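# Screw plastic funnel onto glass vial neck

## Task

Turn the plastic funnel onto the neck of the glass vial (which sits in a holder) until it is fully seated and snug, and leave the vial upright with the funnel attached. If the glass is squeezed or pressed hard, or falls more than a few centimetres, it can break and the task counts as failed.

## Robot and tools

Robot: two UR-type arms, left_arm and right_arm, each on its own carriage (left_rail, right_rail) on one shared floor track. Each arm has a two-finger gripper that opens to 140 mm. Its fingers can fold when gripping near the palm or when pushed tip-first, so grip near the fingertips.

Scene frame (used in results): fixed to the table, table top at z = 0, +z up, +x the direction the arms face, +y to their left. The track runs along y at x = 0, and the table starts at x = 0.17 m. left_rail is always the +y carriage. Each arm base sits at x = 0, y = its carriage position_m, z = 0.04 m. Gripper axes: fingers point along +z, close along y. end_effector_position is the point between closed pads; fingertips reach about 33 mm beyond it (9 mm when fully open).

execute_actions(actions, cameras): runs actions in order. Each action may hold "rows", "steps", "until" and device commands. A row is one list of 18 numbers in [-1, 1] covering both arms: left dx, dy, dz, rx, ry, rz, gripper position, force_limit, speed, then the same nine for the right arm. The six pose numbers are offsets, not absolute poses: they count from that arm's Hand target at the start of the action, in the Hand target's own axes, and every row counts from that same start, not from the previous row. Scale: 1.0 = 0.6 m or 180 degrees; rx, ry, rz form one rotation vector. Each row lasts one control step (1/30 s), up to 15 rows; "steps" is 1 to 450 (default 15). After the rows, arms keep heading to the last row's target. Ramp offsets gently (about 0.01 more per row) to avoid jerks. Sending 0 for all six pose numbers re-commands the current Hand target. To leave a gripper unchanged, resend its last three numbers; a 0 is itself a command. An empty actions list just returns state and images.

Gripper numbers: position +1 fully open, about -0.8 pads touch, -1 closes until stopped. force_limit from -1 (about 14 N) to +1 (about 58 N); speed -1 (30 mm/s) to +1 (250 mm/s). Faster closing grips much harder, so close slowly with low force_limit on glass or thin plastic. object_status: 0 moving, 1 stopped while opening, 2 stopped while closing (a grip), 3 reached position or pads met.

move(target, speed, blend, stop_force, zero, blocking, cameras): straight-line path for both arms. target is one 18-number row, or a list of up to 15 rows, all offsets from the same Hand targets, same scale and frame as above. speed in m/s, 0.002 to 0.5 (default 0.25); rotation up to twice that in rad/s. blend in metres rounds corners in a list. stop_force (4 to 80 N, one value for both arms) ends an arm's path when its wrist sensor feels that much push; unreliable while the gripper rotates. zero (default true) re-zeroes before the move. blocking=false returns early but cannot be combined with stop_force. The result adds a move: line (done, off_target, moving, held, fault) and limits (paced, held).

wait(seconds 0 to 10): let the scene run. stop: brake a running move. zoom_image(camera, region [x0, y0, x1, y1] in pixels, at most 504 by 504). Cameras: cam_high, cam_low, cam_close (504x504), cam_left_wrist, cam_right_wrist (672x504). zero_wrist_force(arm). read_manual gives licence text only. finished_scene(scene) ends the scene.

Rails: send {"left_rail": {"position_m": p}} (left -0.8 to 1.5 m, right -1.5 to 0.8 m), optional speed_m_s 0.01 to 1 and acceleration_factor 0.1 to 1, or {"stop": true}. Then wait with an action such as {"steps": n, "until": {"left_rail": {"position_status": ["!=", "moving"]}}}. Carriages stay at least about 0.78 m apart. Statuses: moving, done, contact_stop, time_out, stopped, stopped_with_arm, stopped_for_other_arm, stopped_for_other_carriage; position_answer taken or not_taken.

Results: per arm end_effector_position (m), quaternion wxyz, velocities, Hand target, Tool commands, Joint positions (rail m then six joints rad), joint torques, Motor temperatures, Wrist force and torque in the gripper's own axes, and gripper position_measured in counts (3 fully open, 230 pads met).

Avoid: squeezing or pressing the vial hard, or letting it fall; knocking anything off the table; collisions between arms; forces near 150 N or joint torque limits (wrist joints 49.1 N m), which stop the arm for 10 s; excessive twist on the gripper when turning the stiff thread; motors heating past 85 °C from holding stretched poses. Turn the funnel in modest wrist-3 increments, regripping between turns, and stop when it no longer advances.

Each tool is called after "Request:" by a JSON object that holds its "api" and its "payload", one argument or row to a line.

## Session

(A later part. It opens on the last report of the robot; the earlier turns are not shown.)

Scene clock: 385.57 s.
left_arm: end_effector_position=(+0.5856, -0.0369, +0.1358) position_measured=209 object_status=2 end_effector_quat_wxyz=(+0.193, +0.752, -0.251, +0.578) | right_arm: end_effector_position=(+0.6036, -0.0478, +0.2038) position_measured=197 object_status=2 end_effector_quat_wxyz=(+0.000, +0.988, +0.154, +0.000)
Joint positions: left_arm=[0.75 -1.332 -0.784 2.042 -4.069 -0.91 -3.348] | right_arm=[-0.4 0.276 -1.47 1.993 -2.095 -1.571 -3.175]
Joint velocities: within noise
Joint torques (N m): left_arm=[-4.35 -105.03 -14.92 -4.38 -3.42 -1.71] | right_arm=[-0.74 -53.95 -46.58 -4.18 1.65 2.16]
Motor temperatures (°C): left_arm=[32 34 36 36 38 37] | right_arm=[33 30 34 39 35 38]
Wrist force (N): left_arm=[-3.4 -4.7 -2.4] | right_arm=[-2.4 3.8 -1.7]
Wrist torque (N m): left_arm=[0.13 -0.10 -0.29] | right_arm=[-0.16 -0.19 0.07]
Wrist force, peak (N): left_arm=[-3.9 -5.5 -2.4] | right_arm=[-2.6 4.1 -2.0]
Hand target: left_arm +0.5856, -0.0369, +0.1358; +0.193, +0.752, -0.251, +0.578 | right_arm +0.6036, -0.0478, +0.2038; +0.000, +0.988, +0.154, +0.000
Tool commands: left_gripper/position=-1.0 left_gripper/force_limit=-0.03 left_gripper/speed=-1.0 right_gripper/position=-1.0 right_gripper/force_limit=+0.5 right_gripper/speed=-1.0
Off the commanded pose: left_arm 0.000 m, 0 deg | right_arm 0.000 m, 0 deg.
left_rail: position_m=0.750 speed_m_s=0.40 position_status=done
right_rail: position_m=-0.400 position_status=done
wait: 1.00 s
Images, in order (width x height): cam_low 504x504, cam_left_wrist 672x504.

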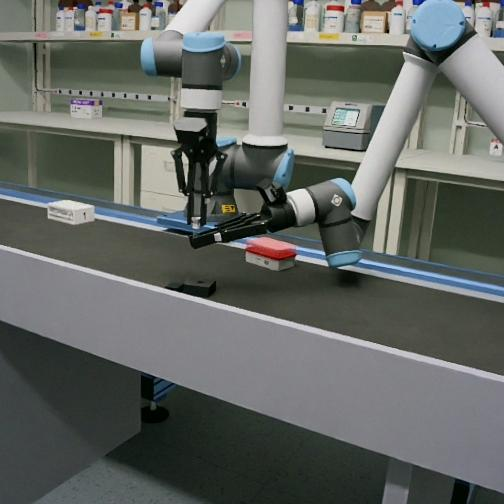

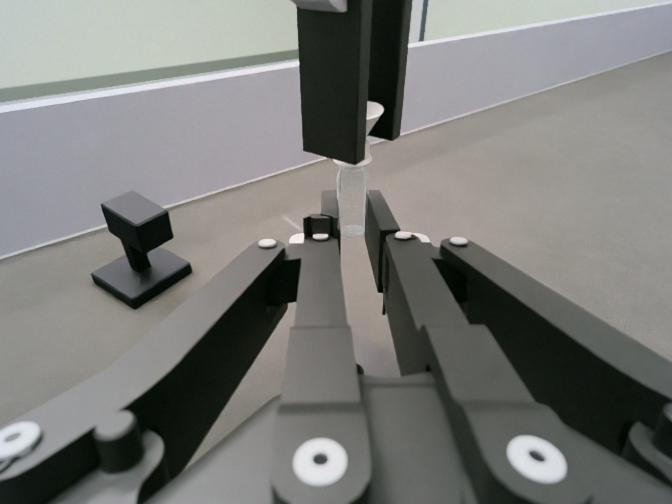

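Rotate in steps of 90°, watching torque.

Request:
{"api": "move", "payload": {
  "target": [0,0,0,0,0,0,-1,-0.03,-1,0,0,0.0005,0,0,0.25,-1,0.5,-1],
  "speed": 0.25,
  "cameras": ["cam_right_wrist"]
}}

Request:
{"api": "move", "payload": {
  "target": [0,0,0,0,0,0,-1,-0.03,-1,0,0,0.0005,0,0,0.25,-1,0.5,-1],
  "speed": 0.25,
  "cameras": ["cam_left_wrist","cam_right_wrist"]
}}

Request:
{"api": "zoom_image", "payload": {
  "camera": "cam_left_wrist",
  "region": [270, 120, 430, 280]
}}

Scene clock: 388.40 s.
left_arm: end_effector_position=(+0.5856, -0.0369, +0.1358) position_measured=209 object_status=2 end_effector_quat_wxyz=(+0.193, +0.752, -0.251, +0.578) | right_arm: end_effector_position=(+0.6036, -0.0478, +0.2035) position_measured=197 object_status=2 end_effector_quat_wxyz=(+0.000, +0.972, -0.235, +0.000)
Joint positions: left_arm=[0.75 -1.332 -0.784 2.042 -4.069 -0.911 -3.348] | right_arm=[-0.4 0.276 -1.469 1.994 -2.096 -1.571 -2.39]
Joint velocities: within noise
Joint torques (N m): left_arm=[-6.18 -104.25 -25.49 -4.13 2.78 0.22] | right_arm=[5.7 -43.93 -47.46 -5.19 -3.51 3.26]
Motor temperatures (°C): left_arm=[32 34 36 36 38 37] | right_arm=[33 30 34 39 35 38]
Wrist force (N): left_arm=[-2.8 0.4 0.0] | right_arm=[-0.5 -0.8 -1.5]
Wrist torque (N m): left_arm=[-0.28 -0.13 -0.02] | right_arm=[-0.02 -0.14 -0.29]
Wrist force, peak (N): left_arm=[-5.1 -4.1 2.3] | right_arm=[-4.5 0.3 -4.1]
Hand target: left_arm +0.5856, -0.0369, +0.1358; +0.193, +0.752, -0.251, +0.578 | right_arm +0.6036, -0.0478, +0.2035; +0.000, +0.972, -0.235, +0.000
Off the commanded pose: left_arm 0.000 m, 0 deg | right_arm 0.000 m, 0 deg.
left_rail: position_m=0.750 speed_m_s=0.40 position_status=done
right_rail: position_m=-0.400 position_status=done
move: done
Images, in order (width x height): cam_right_wrist 672x504.

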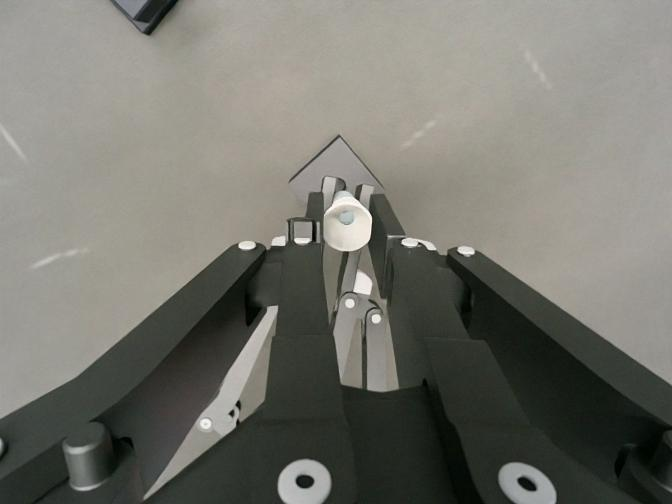

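Scene clock: 390.57 s.
left_arm: end_effector_position=(+0.5856, -0.0369, +0.1358) position_measured=209 object_status=2 end_effector_quat_wxyz=(+0.193, +0.752, -0.251, +0.578) | right_arm: end_effector_position=(+0.6036, -0.0478, +0.2032) position_measured=197 object_status=2 end_effector_quat_wxyz=(+0.000, +0.808, -0.589, +0.000)
Joint positions: left_arm=[0.75 -1.332 -0.784 2.042 -4.069 -0.91 -3.348] | right_arm=[-0.4 0.276 -1.469 1.994 -2.096 -1.571 -1.604]
Joint velocities: within noise
Joint torques (N m): left_arm=[-3.78 -102.56 -25.23 -4.22 2.34 1.49] | right_arm=[5.7 -43.23 -47.9 -6.12 -3.09 3.04]
Motor temperatures (°C): left_arm=[32 34 36 36 38 37] | right_arm=[33 30 34 39 35 38]
Wrist force (N): left_arm=[-3.0 -1.8 -0.4] | right_arm=[0.7 1.9 -1.4]
Wrist torque (N m): left_arm=[-0.27 -0.16 -0.09] | right_arm=[-0.05 -0.14 -0.27]
Wrist force, peak (N): left_arm=[-4.2 -1.2 -0.3] | right_arm=[1.5 1.9 -2.7]
Hand target: left_arm +0.5856, -0.0369, +0.1358; +0.193, +0.752, -0.251, +0.578 | right_arm +0.6036, -0.0478, +0.2032; +0.000, +0.808, -0.589, +0.000
Off the commanded pose: left_arm 0.000 m, 0 deg | right_arm 0.000 m, 0 deg.
left_rail: position_m=0.750 speed_m_s=0.40 position_status=done
right_rail: position_m=-0.400 position_status=done
move: done
Images, in order (width x height): cam_left_wrist 672x504, cam_right_wrist 672x504.

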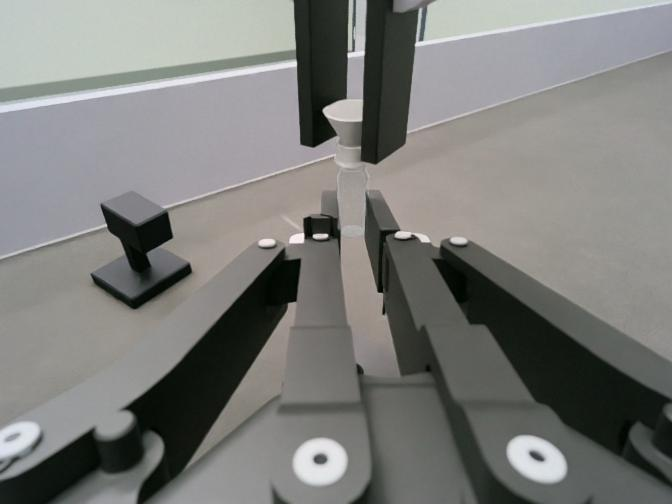

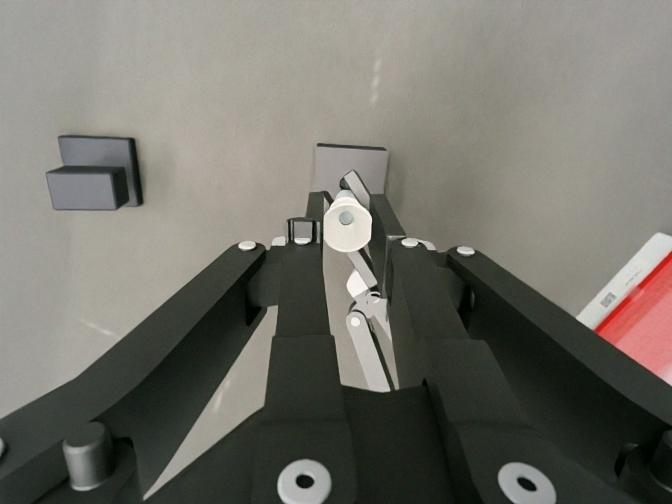

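Scaled by 3.150 from the camera's 672x504 image, which has a finer 960x720 frame.

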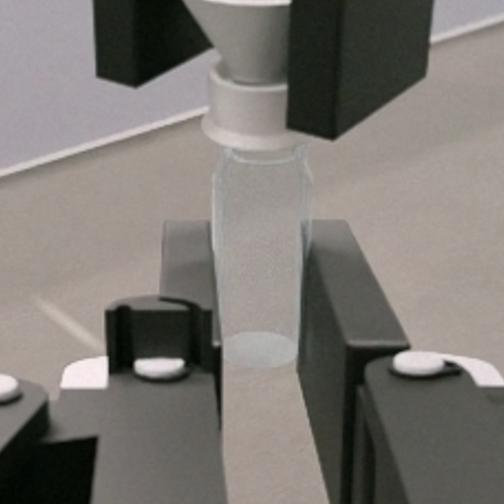

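Request:
{"api": "zoom_image", "payload": {
  "camera": "cam_left_wrist",
  "region": [325, 130, 380, 185]
}}

Scaled by 9.164 from the camera's 672x504 image, which has a finer 960x720 frame.

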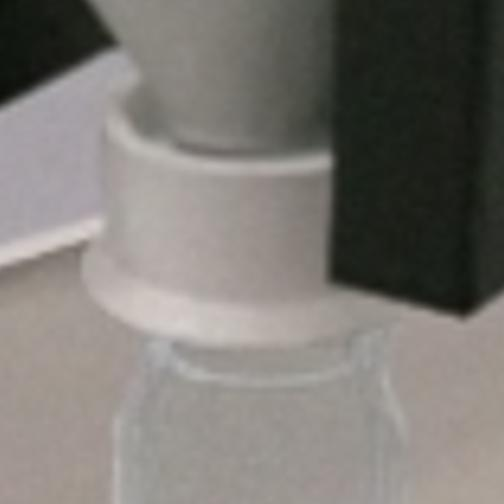

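Request:
{"api": "move", "payload": {
  "target": [0,0,0,0,0,0,-1,-0.03,-1,0,0,0.001,0,0,0.5,-1,0.5,-1],
  "speed": 0.4,
  "cameras": []
}}

Request:
{"api": "move", "payload": {
  "target": [0,0,0,0,0,0,-1,-0.03,-1,0,0,0.001,0,0,0.5,-1,0.5,-1],
  "speed": 0.4,
  "cameras": ["cam_left_wrist"]
}}

Request:
{"api": "zoom_image", "payload": {
  "camera": "cam_left_wrist",
  "region": [325, 130, 380, 185]
}}

Scene clock: 394.90 s.
left_arm: end_effector_position=(+0.5856, -0.0369, +0.1358) position_measured=209 object_status=2 end_effector_quat_wxyz=(+0.193, +0.752, -0.251, +0.578) | right_arm: end_effector_position=(+0.6036, -0.0478, +0.2026) position_measured=197 object_status=2 end_effector_quat_wxyz=(+0.000, -0.154, +0.988, +0.000)
Joint positions: left_arm=[0.75 -1.332 -0.784 2.042 -4.069 -0.91 -3.348] | right_arm=[-0.4 0.276 -1.468 1.995 -2.098 -1.571 -0.034]
Joint velocities: within noise
Joint torques (N m): left_arm=[-1.63 -103.58 -24.59 -5.05 -1.34 1.6] | right_arm=[5.19 -44.93 -48.32 -1.67 -3.98 3.58]
Motor temperatures (°C): left_arm=[32 34 36 36 38 37] | right_arm=[33 30 34 39 35 38]
Wrist force (N): left_arm=[-1.4 0.3 0.5] | right_arm=[0.8 1.7 -0.4]
Wrist torque (N m): left_arm=[-0.43 -0.08 0.02] | right_arm=[-0.30 -0.04 -0.30]
Wrist force, peak (N): left_arm=[-4.3 -2.6 0.0] | right_arm=[1.1 2.4 -3.1]
Hand target: left_arm +0.5856, -0.0369, +0.1358; +0.193, +0.752, -0.251, +0.578 | right_arm +0.6036, -0.0478, +0.2026; +0.000, -0.154, +0.988, +0.000
Off the commanded pose: left_arm 0.000 m, 0 deg | right_arm 0.000 m, 0 deg.
left_rail: position_m=0.750 speed_m_s=0.40 position_status=done
right_rail: position_m=-0.400 position_status=done
move: done
No camera images: "cameras" was empty.

Scene clock: 397.53 s.
left_arm: end_effector_position=(+0.5856, -0.0369, +0.1358) position_measured=209 object_status=2 end_effector_quat_wxyz=(+0.193, +0.752, -0.251, +0.578) | right_arm: end_effector_position=(+0.6036, -0.0478, +0.2020) position_measured=197 object_status=2 end_effector_quat_wxyz=(+0.000, +0.589, +0.808, +0.000)
Joint positions: left_arm=[0.75 -1.332 -0.784 2.042 -4.069 -0.91 -3.348] | right_arm=[-0.4 0.276 -1.468 1.995 -2.099 -1.571 1.537]
Joint velocities: within noise
Joint torques (N m): left_arm=[-1.34 -101.42 -25.11 -4.98 0.24 1.57] | right_arm=[7.75 -44.73 -48.17 -2.08 -2.68 3.28]
Motor temperatures (°C): left_arm=[32 34 36 36 38 37] | right_arm=[33 30 34 39 35 38]
Wrist force (N): left_arm=[-2.4 -1.8 -1.2] | right_arm=[-0.2 -1.8 -1.0]
Wrist torque (N m): left_arm=[-0.24 -0.06 -0.10] | right_arm=[-0.06 -0.16 -0.28]
Wrist force, peak (N): left_arm=[-4.7 -0.7 -0.7] | right_arm=[1.3 1.0 -3.0]
Hand target: left_arm +0.5856, -0.0369, +0.1358; +0.193, +0.752, -0.251, +0.578 | right_arm +0.6036, -0.0478, +0.2020; +0.000, +0.589, +0.808, +0.000
Off the commanded pose: left_arm 0.000 m, 0 deg | right_arm 0.000 m, 0 deg.
left_rail: position_m=0.750 speed_m_s=0.40 position_status=done
right_rail: position_m=-0.400 position_status=done
move: done
Images, in order (width x height): cam_left_wrist 672x504.

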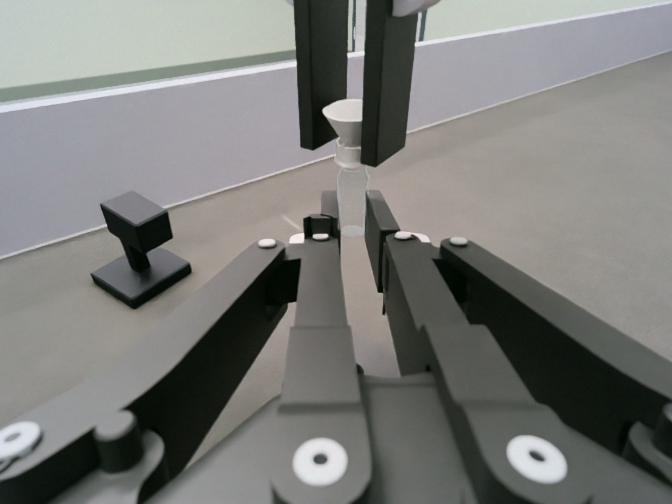

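Scaled by 9.164 from the camera's 672x504 image, which has a finer 960x720 frame.

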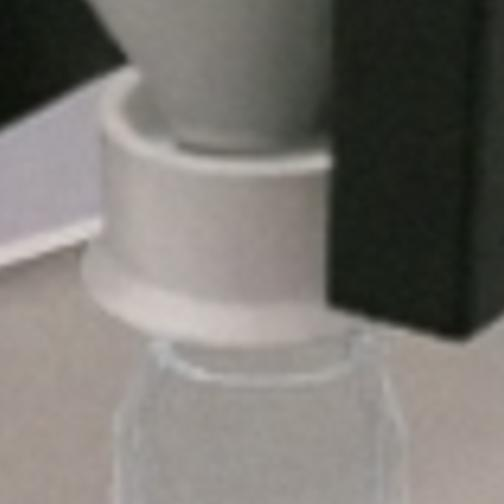

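Request:
{"api": "move", "payload": {
  "target": [0,0,0,0,0,0,-1,-0.03,-1,0,0,-0.0003,0,0,-0.25,-1,0.5,-1],
  "speed": 0.4,
  "cameras": []
}}

Request:
{"api": "move", "payload": {
  "target": [0,0,0,0,0,0,-1,-0.03,-1,0,0,-0.0003,0,0,-0.25,-1,0.5,-1],
  "speed": 0.4,
  "cameras": ["cam_left_wrist"]
}}

Request:
{"api": "zoom_image", "payload": {
  "camera": "cam_left_wrist",
  "region": [325, 130, 380, 185]
}}

Scene clock: 400.27 s.
left_arm: end_effector_position=(+0.5856, -0.0369, +0.1358) position_measured=209 object_status=2 end_effector_quat_wxyz=(+0.193, +0.752, -0.251, +0.578) | right_arm: end_effector_position=(+0.6036, -0.0477, +0.2022) position_measured=197 object_status=2 end_effector_quat_wxyz=(+0.000, +0.236, +0.972, +0.000)
Joint positions: left_arm=[0.75 -1.332 -0.784 2.042 -4.069 -0.91 -3.348] | right_arm=[-0.4 0.276 -1.468 1.995 -2.098 -1.571 0.752]
Joint velocities: within noise
Joint torques (N m): left_arm=[-1.75 -100.73 -23.66 -5.69 1.26 1.43] | right_arm=[-11.69 -68.76 -33.53 -2.26 5.38 -3.54]
Motor temperatures (°C): left_arm=[32 34 36 36 38 37] | right_arm=[33 30 34 39 35 38]
Wrist force (N): left_arm=[-7.8 -4.6 -1.6] | right_arm=[-0.4 -5.1 -5.9]
Wrist torque (N m): left_arm=[0.21 -0.11 -0.37] | right_arm=[-0.02 -0.06 0.15]
Wrist force, peak (N): left_arm=[-7.7 -5.6 -1.8] | right_arm=[-0.3 -6.4 -5.4]
Hand target: left_arm +0.5856, -0.0369, +0.1358; +0.193, +0.752, -0.251, +0.578 | right_arm +0.6036, -0.0478, +0.2022; +0.000, +0.235, +0.972, +0.000
Off the commanded pose: left_arm 0.000 m, 0 deg | right_arm 0.000 m, 0 deg.
left_rail: position_m=0.750 speed_m_s=0.40 position_status=done
right_rail: position_m=-0.400 position_status=done
move: done
No camera images: "cameras" was empty.

Scene clock: 401.90 s.
left_arm: end_effector_position=(+0.5856, -0.0369, +0.1358) position_measured=209 object_status=2 end_effector_quat_wxyz=(+0.193, +0.752, -0.251, +0.578) | right_arm: end_effector_position=(+0.6036, -0.0477, +0.2024) position_measured=197 object_status=2 end_effector_quat_wxyz=(+0.000, -0.154, +0.988, +0.000)
Joint positions: left_arm=[0.75 -1.332 -0.784 2.042 -4.069 -0.91 -3.348] | right_arm=[-0.4 0.276 -1.468 1.995 -2.098 -1.571 -0.033]
Joint velocities: within noise
Joint torques (N m): left_arm=[0.15 -100.19 -23.19 -5.63 1.04 1.84] | right_arm=[-11.06 -66.37 -32.45 -2.5 5.69 -2.14]
Motor temperatures (°C): left_arm=[32 34 36 36 38 37] | right_arm=[33 30 34 39 35 38]
Wrist force (N): left_arm=[-13.1 -8.4 0.3] | right_arm=[6.1 -6.1 -10.6]
Wrist torque (N m): left_arm=[0.15 -0.34 -0.55] | right_arm=[-0.03 0.03 0.09]
Wrist force, peak (N): left_arm=[-13.1 -8.4 0.3] | right_arm=[5.8 -6.7 -11.4]
Hand target: left_arm +0.5856, -0.0369, +0.1358; +0.193, +0.752, -0.251, +0.578 | right_arm +0.6036, -0.0478, +0.2024; +0.000, -0.154, +0.988, +0.000
Off the commanded pose: left_arm 0.000 m, 0 deg | right_arm 0.000 m, 0 deg.
left_rail: position_m=0.750 speed_m_s=0.40 position_status=done
right_rail: position_m=-0.400 position_status=done
move: done
Images, in order (width x height): cam_left_wrist 672x504.

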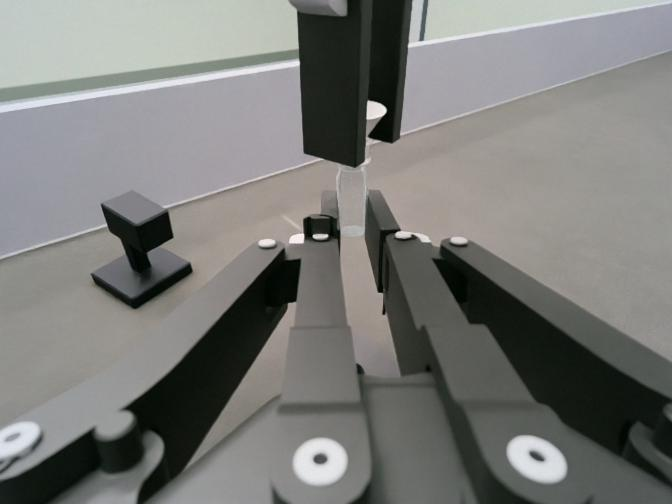

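Scaled by 9.164 from the camera's 672x504 image, which has a finer 960x720 frame.

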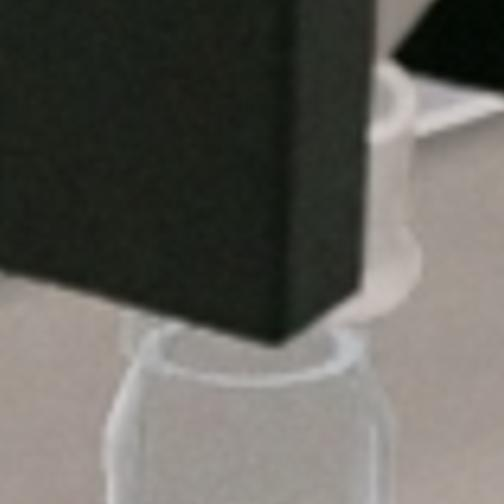

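Request:
{"api": "execute_actions", "payload": {
  "actions": [
    {"rows":[[0,0,0,0,0,0,-1,-0.03,-1,0,0,0.0005,0,0,0.083,-1,0.5,-1],[0,0,0,0,0,0,-1,-0.03,-1,0,0,0.0005,0,0,0.083,-1,0.5,-1]],"steps":50},
    {"rows":[[0,0,0,0,0,0,-1,-0.03,-1,0,0,0.0003,0,0,0.083,-1,0.5,-1]],"steps":50}
  ],
  "cameras": []
}}

Request:
{"api": "move", "payload": {
  "target": [0,0,0,0,0,0,-1,-0.03,-1,0,0,0.0006,0,0,0.5,-1,0.5,-1],
  "cameras": []
}}

Request:
{"api": "move", "payload": {
  "target": [0,0,0,0,0,0,-1,-0.03,-1,0,0,0.0006,0,0,0.5,-1,0.5,-1]
}}

Request:
{"api": "zoom_image", "payload": {
  "camera": "cam_left_wrist",
  "region": [300, 110, 400, 210]
}}

Scene clock: 408.83 s.
left_arm: end_effector_position=(+0.5856, -0.0369, +0.1358) position_measured=209 object_status=2 end_effector_quat_wxyz=(+0.193, +0.752, -0.251, +0.578) | right_arm: end_effector_position=(+0.6036, -0.0478, +0.2019) position_measured=197 object_status=2 end_effector_quat_wxyz=(+0.000, +0.106, +0.994, +0.000)
Joint positions: left_arm=[0.75 -1.332 -0.784 2.042 -4.069 -0.91 -3.348] | right_arm=[-0.4 0.276 -1.468 1.995 -2.099 -1.571 0.488]
Joint velocities: within noise
Joint torques (N m): left_arm=[2.62 -99.76 -23.44 -8.75 -0.51 1.26] | right_arm=[8.03 -36.51 -42.09 -2.51 -2.03 3.04]
Motor temperatures (°C): left_arm=[32 34 36 36 38 37] | right_arm=[33 30 34 39 35 38]
Wrist force (N): left_arm=[-12.5 -5.8 2.4] | right_arm=[3.5 -4.4 -11.0]
Wrist torque (N m): left_arm=[-0.09 -0.49 -0.37] | right_arm=[0.05 -0.02 -0.08]
Wrist force, peak (N): left_arm=[-17.0 -7.1 3.1] | right_arm=[4.3 -6.4 -15.8]
Hand target: left_arm +0.5856, -0.0369, +0.1358; +0.193, +0.752, -0.251, +0.578 | right_arm +0.6036, -0.0478, +0.2019; +0.000, +0.106, +0.994, +0.000
Off the commanded pose: left_arm 0.000 m, 0 deg | right_arm 0.000 m, 0 deg.
left_rail: position_m=0.750 speed_m_s=0.40 position_status=done
right_rail: position_m=-0.400 position_status=done
No camera images: "cameras" was empty.

Scene clock: 412.57 s.
left_arm: end_effector_position=(+0.5856, -0.0369, +0.1358) position_measured=209 object_status=2 end_effector_quat_wxyz=(+0.193, +0.752, -0.251, +0.578) | right_arm: end_effector_position=(+0.6036, -0.0478, +0.2015) position_measured=197 object_status=2 end_effector_quat_wxyz=(+0.000, +0.778, +0.629, +0.000)
Joint positions: left_arm=[0.75 -1.332 -0.784 2.042 -4.069 -0.91 -3.348] | right_arm=[-0.4 0.276 -1.468 1.996 -2.1 -1.571 2.059]
Joint velocities: within noise
Joint torques (N m): left_arm=[0.31 -101.1 -22.89 -3.59 2.45 1.5] | right_arm=[6.88 -43.5 -48.65 -5.55 -3.24 2.78]
Motor temperatures (°C): left_arm=[32 34 36 36 38 37] | right_arm=[33 30 34 39 35 38]
Wrist force (N): left_arm=[-2.3 -1.9 0.4] | right_arm=[0.1 -3.0 -1.4]
Wrist torque (N m): left_arm=[-0.24 -0.16 -0.08] | right_arm=[-0.03 -0.22 -0.27]
Wrist force, peak (N): left_arm=[-14.2 -5.1 2.4] | right_arm=[1.8 -5.2 -12.8]
Hand target: left_arm +0.5856, -0.0369, +0.1358; +0.193, +0.752, -0.251, +0.578 | right_arm +0.6036, -0.0478, +0.2015; +0.000, +0.778, +0.629, +0.000
Off the commanded pose: left_arm 0.000 m, 0 deg | right_arm 0.000 m, 0 deg.
left_rail: position_m=0.750 speed_m_s=0.40 position_status=done
right_rail: position_m=-0.400 position_status=done
move: done
No camera images: "cameras" was empty.

Scene clock: 416.30 s.
left_arm: end_effector_position=(+0.5856, -0.0369, +0.1358) position_measured=209 object_status=2 end_effector_quat_wxyz=(+0.193, +0.752, -0.251, +0.578) | right_arm: end_effector_position=(+0.6036, -0.0478, +0.2012) position_measured=197 object_status=2 end_effector_quat_wxyz=(+0.000, +0.994, -0.106, +0.000)
Joint positions: left_arm=[0.75 -1.332 -0.784 2.042 -4.069 -0.91 -3.348] | right_arm=[-0.4 0.276 -1.467 1.996 -2.1 -1.571 3.629]
Joint velocities: within noise
Joint torques (N m): left_arm=[4.21 -99.97 -21.48 -3.58 1.04 1.52] | right_arm=[7.47 -44.73 -47.01 -4.19 -3.78 2.99]
Motor temperatures (°C): left_arm=[32 34 36 36 38 37] | right_arm=[33 30 34 39 35 38]
Wrist force (N): left_arm=[-1.5 1.0 -0.3] | right_arm=[-0.1 -2.6 -0.8]
Wrist torque (N m): left_arm=[-0.30 -0.24 0.01] | right_arm=[-0.12 -0.17 -0.23]
Wrist force, peak (N): left_arm=[-3.7 1.4 1.0] | right_arm=[-0.7 -3.3 -1.9]
Hand target: left_arm +0.5856, -0.0369, +0.1358; +0.193, +0.752, -0.251, +0.578 | right_arm +0.6036, -0.0478, +0.2012; +0.000, +0.994, -0.106, +0.000
Off the commanded pose: left_arm 0.000 m, 0 deg | right_arm 0.000 m, 0 deg.
left_rail: position_m=0.750 speed_m_s=0.40 position_status=done
right_rail: position_m=-0.400 position_status=done
move: done

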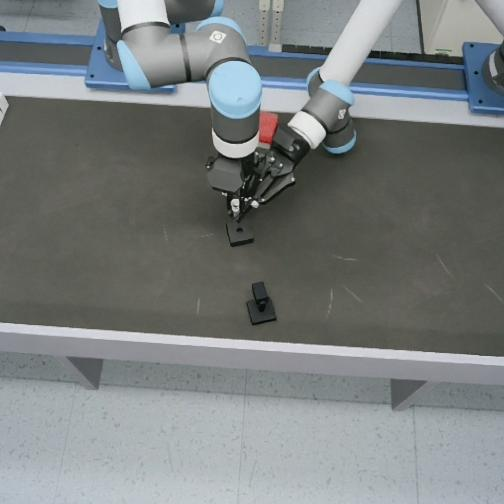

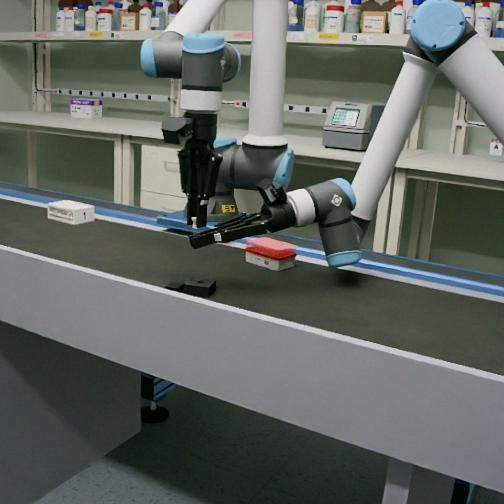

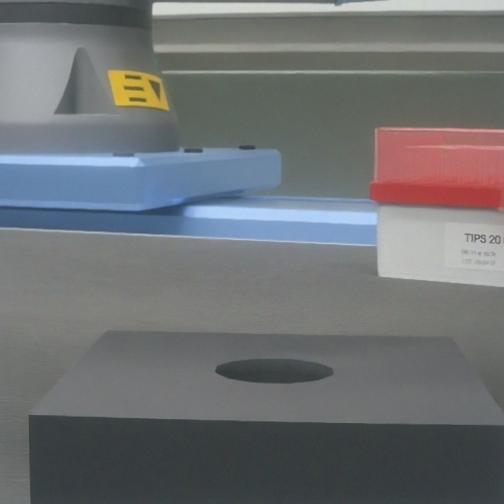

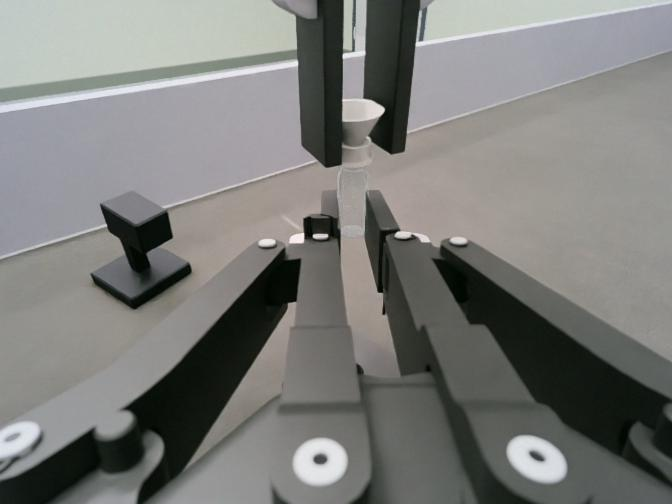

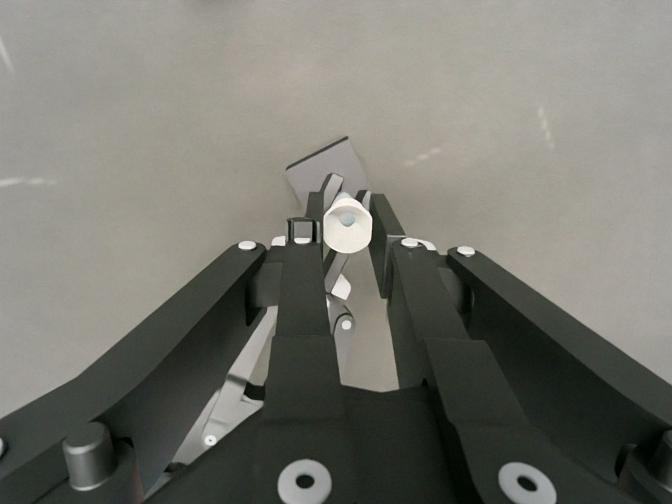

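Scaled by 5.040 from the camera's 672x504 image, which has a finer 960x720 frame.

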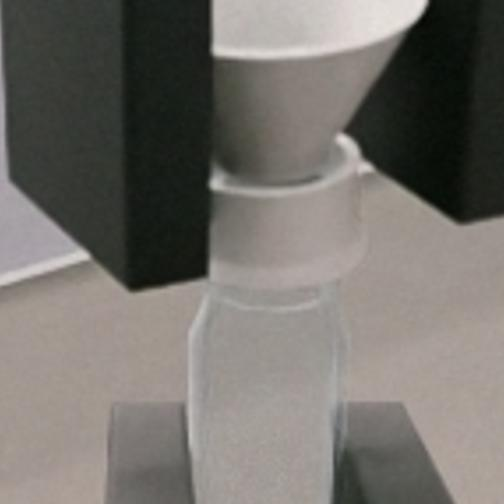

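Request:
{"api": "execute_actions", "payload": {
  "actions": [
    {"rows":[[0,0,0,0,0,0,-0.3,-0.05,-1,0,0,0,0,0,0,-1,0.5,-1]],"steps":60}
  ],
  "cameras": []
}}

Request:
{"api": "move", "payload": {
  "target": [0,0,-0.25,0,0,0,-0.3,-0.05,-1,0,0,0,0,0,0,-1,0.5,-1],
  "speed": 0.15
}}

Request:
{"api": "zoom_image", "payload": {
  "camera": "cam_right_wrist",
  "region": [280, 120, 420, 270]
}}

Request:
{"api": "zoom_image", "payload": {
  "camera": "cam_low",
  "region": [140, 160, 260, 280]
}}

Scene clock: 419.33 s.
left_arm: end_effector_position=(+0.5856, -0.0369, +0.1358) position_measured=167 object_status=3 end_effector_quat_wxyz=(+0.193, +0.752, -0.251, +0.578) | right_arm: end_effector_position=(+0.6036, -0.0478, +0.2012) position_measured=197 object_status=2 end_effector_quat_wxyz=(+0.000, +0.994, -0.106, +0.000)
Joint positions: left_arm=[0.75 -1.332 -0.784 2.042 -4.069 -0.91 -3.348] | right_arm=[-0.4 0.276 -1.467 1.996 -2.1 -1.571 3.63]
Joint velocities: within noise
Joint torques (N m): left_arm=[1.2 -98.45 -21.38 -4.82 0.14 1.54] | right_arm=[6.33 -51.94 -45.89 -3.07 0.14 0.09]
Motor temperatures (°C): left_arm=[32 34 36 36 38 37] | right_arm=[33 30 34 39 35 38]
Wrist force (N): left_arm=[-0.7 0.5 -1.9] | right_arm=[0.7 -0.5 0.6]
Wrist torque (N m): left_arm=[0.16 -0.13 -0.09] | right_arm=[-0.14 -0.16 0.05]
Wrist force, peak (N): left_arm=[-1.2 0.0 -2.3] | right_arm=[-0.5 -2.6 0.5]
Hand target: left_arm +0.5856, -0.0369, +0.1358; +0.193, +0.752, -0.251, +0.578 | right_arm +0.6036, -0.0478, +0.2012; +0.000, +0.994, -0.106, +0.000
Off the commanded pose: left_arm 0.000 m, 0 deg | right_arm 0.000 m, 0 deg.
left_rail: position_m=0.750 speed_m_s=0.40 position_status=done
right_rail: position_m=-0.400 position_status=done
No camera images: "cameras" was empty.

Scene clock: 420.83 s.
left_arm: end_effector_position=(+0.4698, +0.0502, +0.1743) position_measured=167 object_status=3 end_effector_quat_wxyz=(+0.193, +0.752, -0.251, +0.578) | right_arm: end_effector_position=(+0.6036, -0.0478, +0.2012) position_measured=197 object_status=2 end_effector_quat_wxyz=(+0.000, +0.994, -0.106, +0.000)
Joint positions: left_arm=[0.75 -1.507 -0.932 2.321 -4.143 -0.747 -3.431] | right_arm=[-0.4 0.276 -1.467 1.996 -2.1 -1.571 3.63]
Joint velocities: within noise
Joint torques (N m): left_arm=[-7.08 -87.23 -1.17 -3.3 3.62 -2.8] | right_arm=[6.05 -56.29 -45.77 -4.09 1.79 -2.04]
Motor temperatures (°C): left_arm=[32 34 36 36 38 37] | right_arm=[33 30 34 39 35 38]
Wrist force (N): left_arm=[-1.0 -0.1 -1.7] | right_arm=[0.7 -0.2 1.1]
Wrist torque (N m): left_arm=[0.03 -0.05 -0.10] | right_arm=[-0.05 -0.15 0.06]
Wrist force, peak (N): left_arm=[-0.8 0.3 -3.9] | right_arm=[0.8 -0.9 1.3]
Hand target: left_arm +0.4698, +0.0502, +0.1743; +0.193, +0.752, -0.251, +0.578 | right_arm +0.6036, -0.0478, +0.2012; +0.000, +0.994, -0.106, +0.000
Off the commanded pose: left_arm 0.000 m, 0 deg | right_arm 0.000 m, 0 deg.
left_rail: position_m=0.750 speed_m_s=0.40 position_status=done
right_rail: position_m=-0.400 position_status=done
move: done

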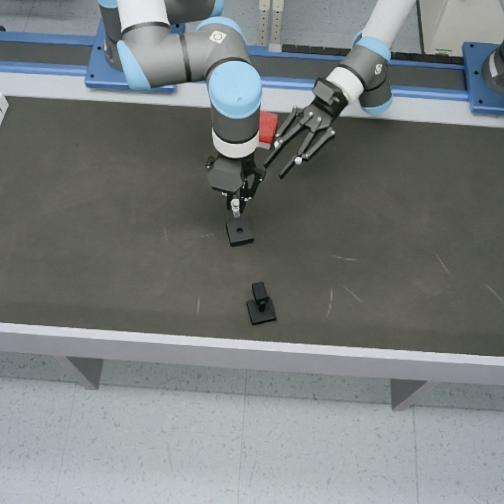

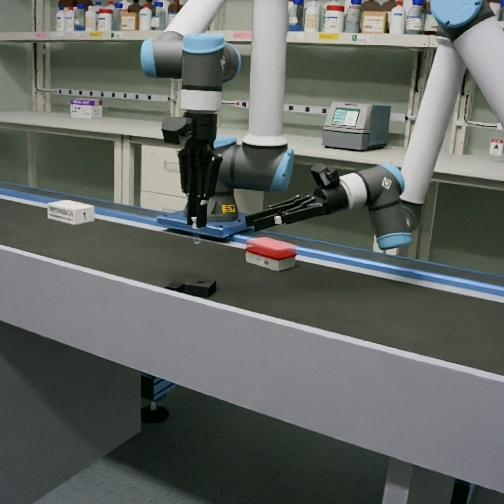

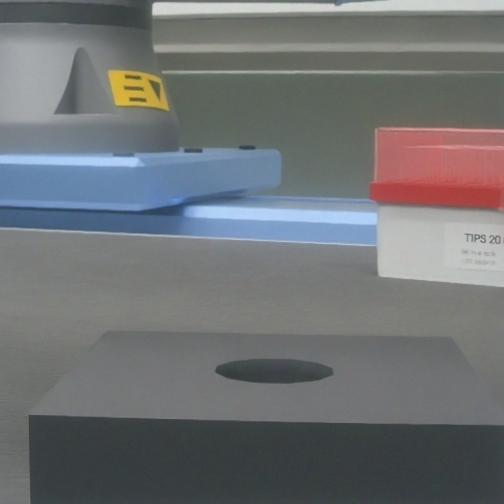

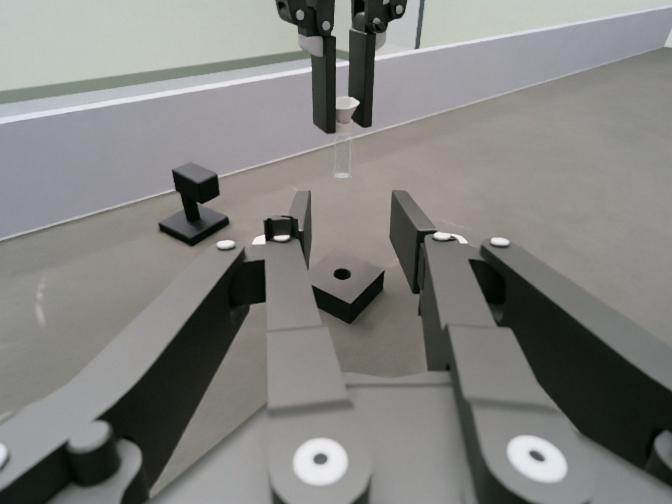

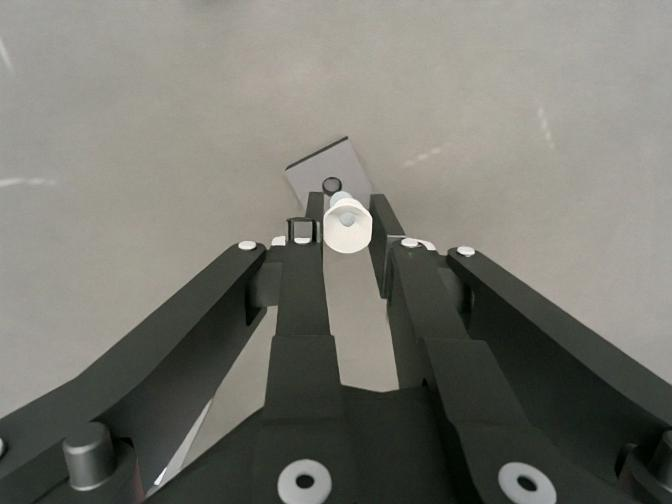

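Scaled by 3.360 from the camera's 672x504 image, which has a finer 960x720 frame.

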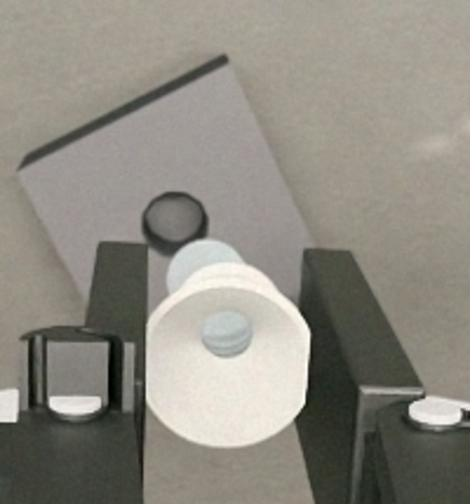

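Scaled by 4.200 from the camera's 504x504 image, which has a finer 720x720 frame.

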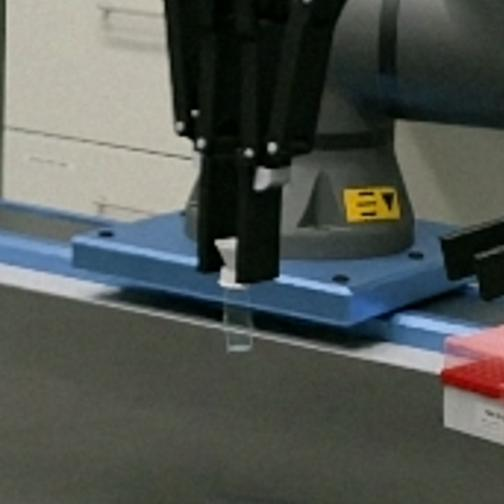

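Request:
{"api": "zoom_image", "payload": {
  "camera": "cam_left_wrist",
  "region": [290, 70, 400, 190]
}}

Request:
{"api": "execute_actions", "payload": {
  "actions": [
    {"rows":[[0,0,0,0,0,0,-0.3,-0.05,-1,0,0,0,0,0,-0.25,-1,0.5,-1]],"steps":60},
    {"rows":[[0,0,0,0,0,0,-0.3,-0.05,-1,0,0,0,0,0,-0.25,-1,0.5,-1]],"steps":60}
  ]
}}

Request:
{"api": "zoom_image", "payload": {
  "camera": "cam_low",
  "region": [140, 160, 260, 280]
}}

Request:
{"api": "zoom_image", "payload": {
  "camera": "cam_left_wrist",
  "region": [290, 70, 400, 190]
}}

Scaled by 4.200 from the camera's 672x504 image, which has a finer 960x720 frame.

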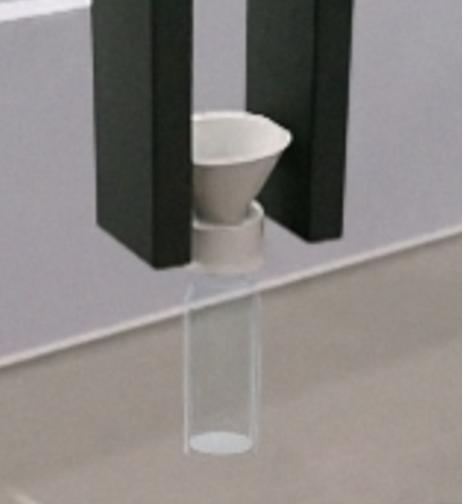

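Scene clock: 426.90 s.
left_arm: end_effector_position=(+0.4698, +0.0502, +0.1743) position_measured=167 object_status=3 end_effector_quat_wxyz=(+0.193, +0.752, -0.251, +0.578) | right_arm: end_effector_position=(+0.6036, -0.0478, +0.2012) position_measured=197 object_status=2 end_effector_quat_wxyz=(+0.000, +0.778, +0.629, +0.000)
Joint positions: left_arm=[0.75 -1.507 -0.932 2.321 -4.143 -0.747 -3.431] | right_arm=[-0.4 0.276 -1.467 1.996 -2.1 -1.571 2.059]
Joint velocities: within noise
Joint torques (N m): left_arm=[-6.47 -87.49 -5.91 -2.43 2.75 -2.84] | right_arm=[-13.71 -73.77 -38.11 -2.36 3.66 -3.15]
Motor temperatures (°C): left_arm=[32 34 36 36 38 37] | right_arm=[33 30 34 39 35 38]
Wrist force (N): left_arm=[-0.8 0.1 -2.2] | right_arm=[0.8 -0.4 0.8]
Wrist torque (N m): left_arm=[0.08 -0.10 -0.10] | right_arm=[-0.11 -0.19 0.05]
Wrist force, peak (N): left_arm=[-0.7 0.1 -2.9] | right_arm=[0.4 -0.8 1.8]
Hand target: left_arm +0.4698, +0.0502, +0.1743; +0.193, +0.752, -0.251, +0.578 | right_arm +0.6036, -0.0478, +0.2012; +0.000, +0.778, +0.629, +0.000
Off the commanded pose: left_arm 0.000 m, 0 deg | right_arm 0.000 m, 0 deg.
left_rail: position_m=0.750 speed_m_s=0.40 position_status=done
right_rail: position_m=-0.400 position_status=done

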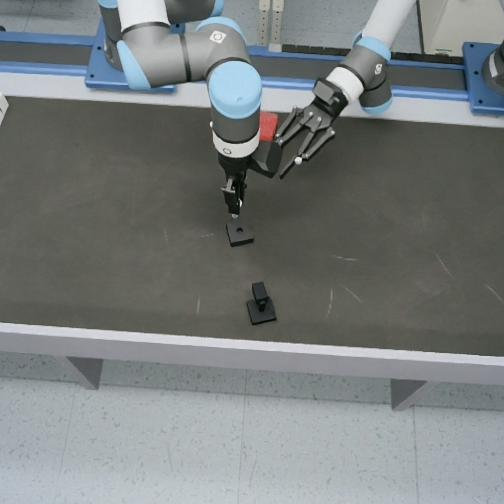

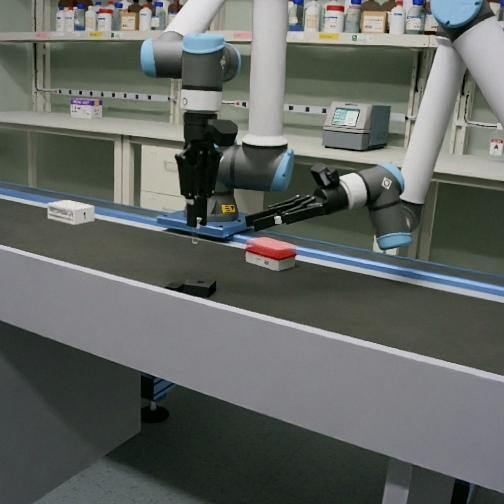

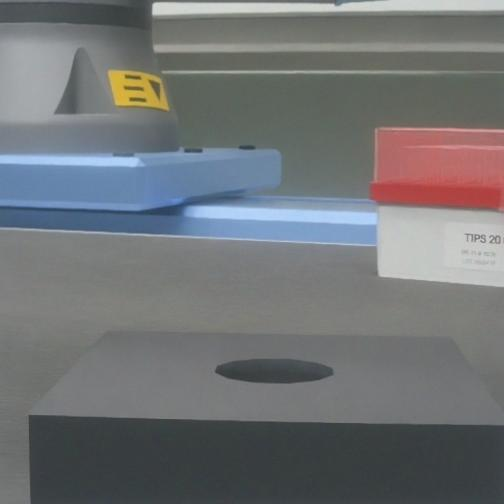

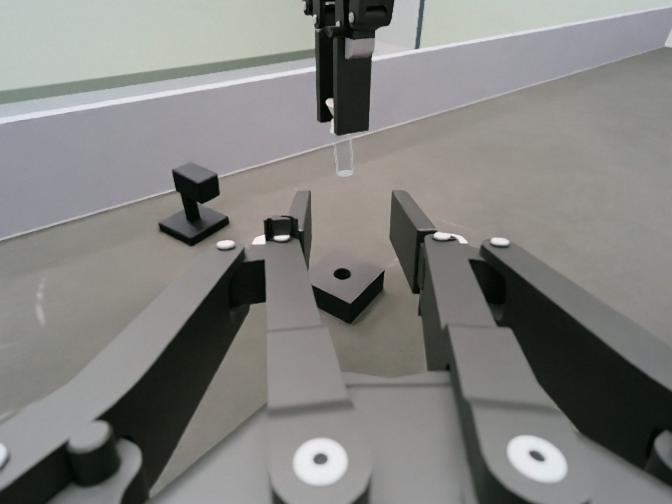

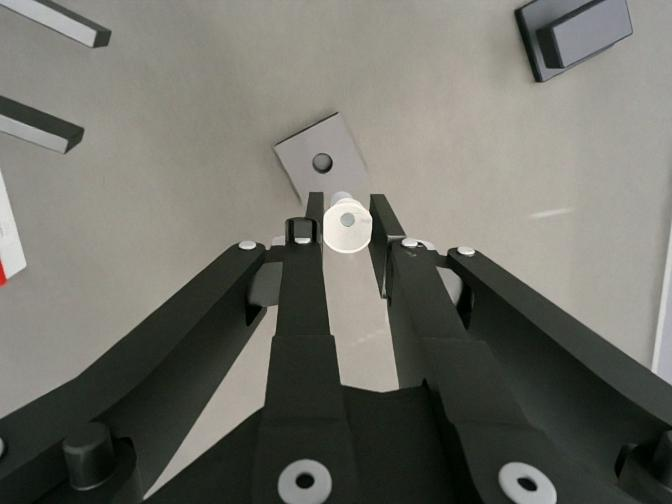

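Scaled by 4.200 from the camera's 504x504 image, which has a finer 720x720 frame.

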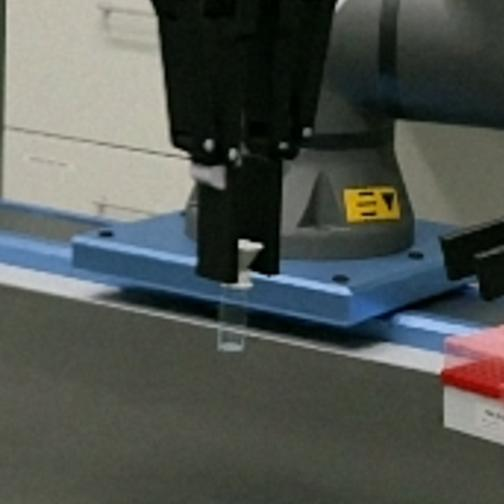

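Scaled by 4.200 from the camera's 672x504 image, which has a finer 960x720 frame.

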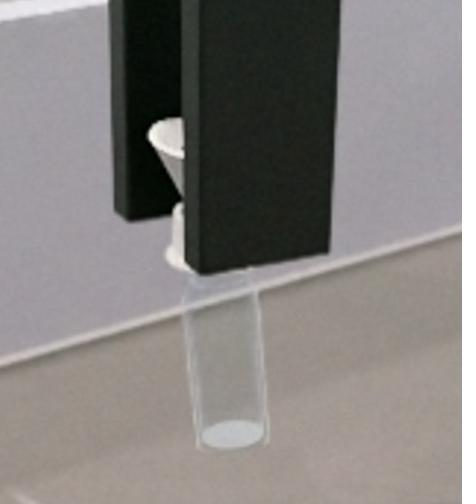

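Request:
{"api": "execute_actions", "payload": {
  "actions": [
    {"rows":[[0,0,0,0,0,0,-0.3,-0.05,-1,0,0,0,0,0.036,0,-1,0.5,-1]],"steps":40}
  ],
  "cameras": ["cam_left_wrist","cam_right_wrist"]
}}

Request:
{"api": "zoom_image", "payload": {
  "camera": "cam_left_wrist",
  "region": [290, 70, 400, 190]
}}

Request:
{"api": "zoom_image", "payload": {
  "camera": "cam_right_wrist",
  "region": [270, 100, 420, 260]
}}

Scene clock: 429.63 s.
left_arm: end_effector_position=(+0.4698, +0.0502, +0.1743) position_measured=167 object_status=3 end_effector_quat_wxyz=(+0.193, +0.752, -0.251, +0.578) | right_arm: end_effector_position=(+0.6036, -0.0478, +0.2012) position_measured=197 object_status=2 end_effector_quat_wxyz=(-0.035, +0.777, +0.628, +0.044)
Joint positions: left_arm=[0.75 -1.507 -0.932 2.321 -4.143 -0.747 -3.431] | right_arm=[-0.4 0.225 -1.5 2.049 -2.168 -1.468 2.009]
Joint velocities: within noise
Joint torques (N m): left_arm=[-6.77 -86.84 -7.62 -2.25 3.29 -2.97] | right_arm=[-14.58 -70.74 -36.24 -7.77 4.03 -2.98]
Motor temperatures (°C): left_arm=[32 34 36 36 38 37] | right_arm=[33 30 34 39 35 38]
Wrist force (N): left_arm=[-0.7 -0.3 -2.2] | right_arm=[1.0 -0.3 1.4]
Wrist torque (N m): left_arm=[-0.01 -0.12 -0.10] | right_arm=[-0.06 -0.23 0.04]
Wrist force, peak (N): left_arm=[-0.9 0.0 -2.7] | right_arm=[9.6 -1.7 1.7]
Hand target: left_arm +0.4698, +0.0502, +0.1743; +0.193, +0.752, -0.251, +0.578 | right_arm +0.6036, -0.0478, +0.2012; -0.035, +0.777, +0.628, +0.044
Off the commanded pose: left_arm 0.000 m, 0 deg | right_arm 0.000 m, 0 deg.
left_rail: position_m=0.750 speed_m_s=0.40 position_status=done
right_rail: position_m=-0.400 position_status=done
Images, in order (width x height): cam_left_wrist 672x504, cam_right_wrist 672x504.

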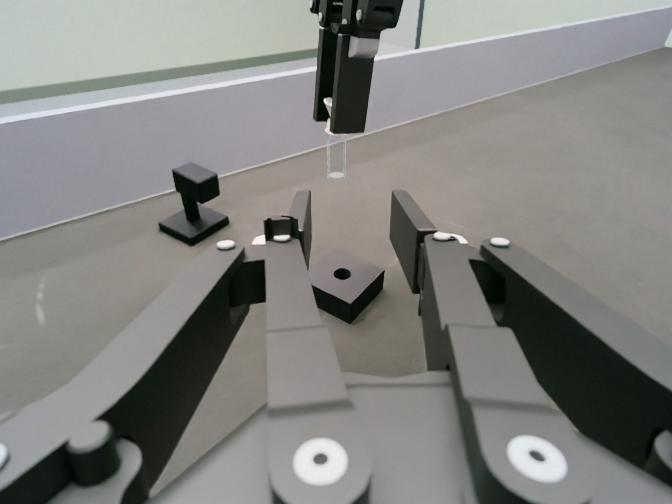

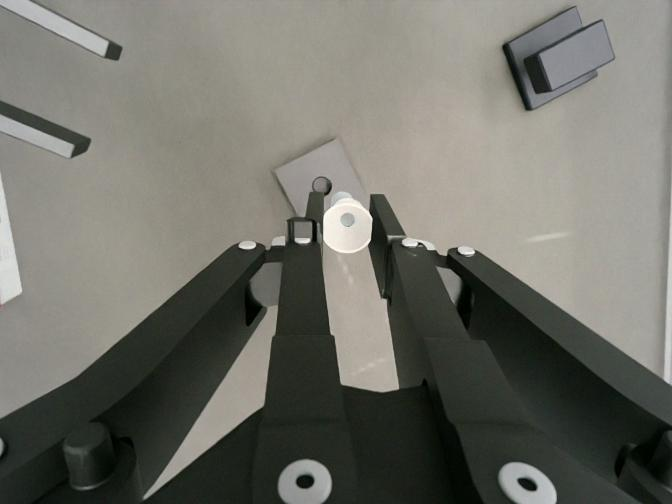

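Scaled by 4.200 from the camera's 672x504 image, which has a finer 960x720 frame.

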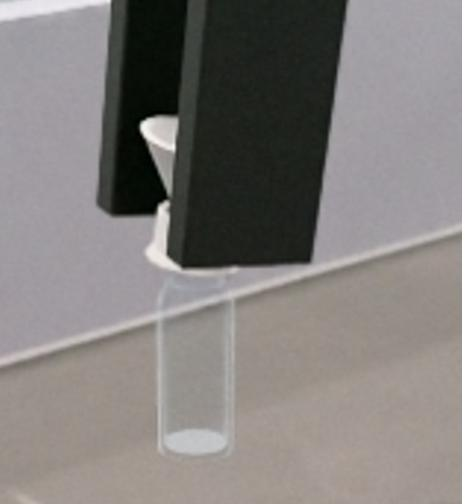

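Scaled by 3.150 from the camera's 672x504 image, which has a finer 960x720 frame.

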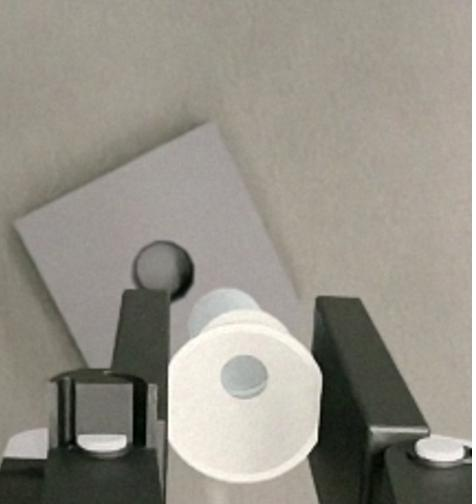

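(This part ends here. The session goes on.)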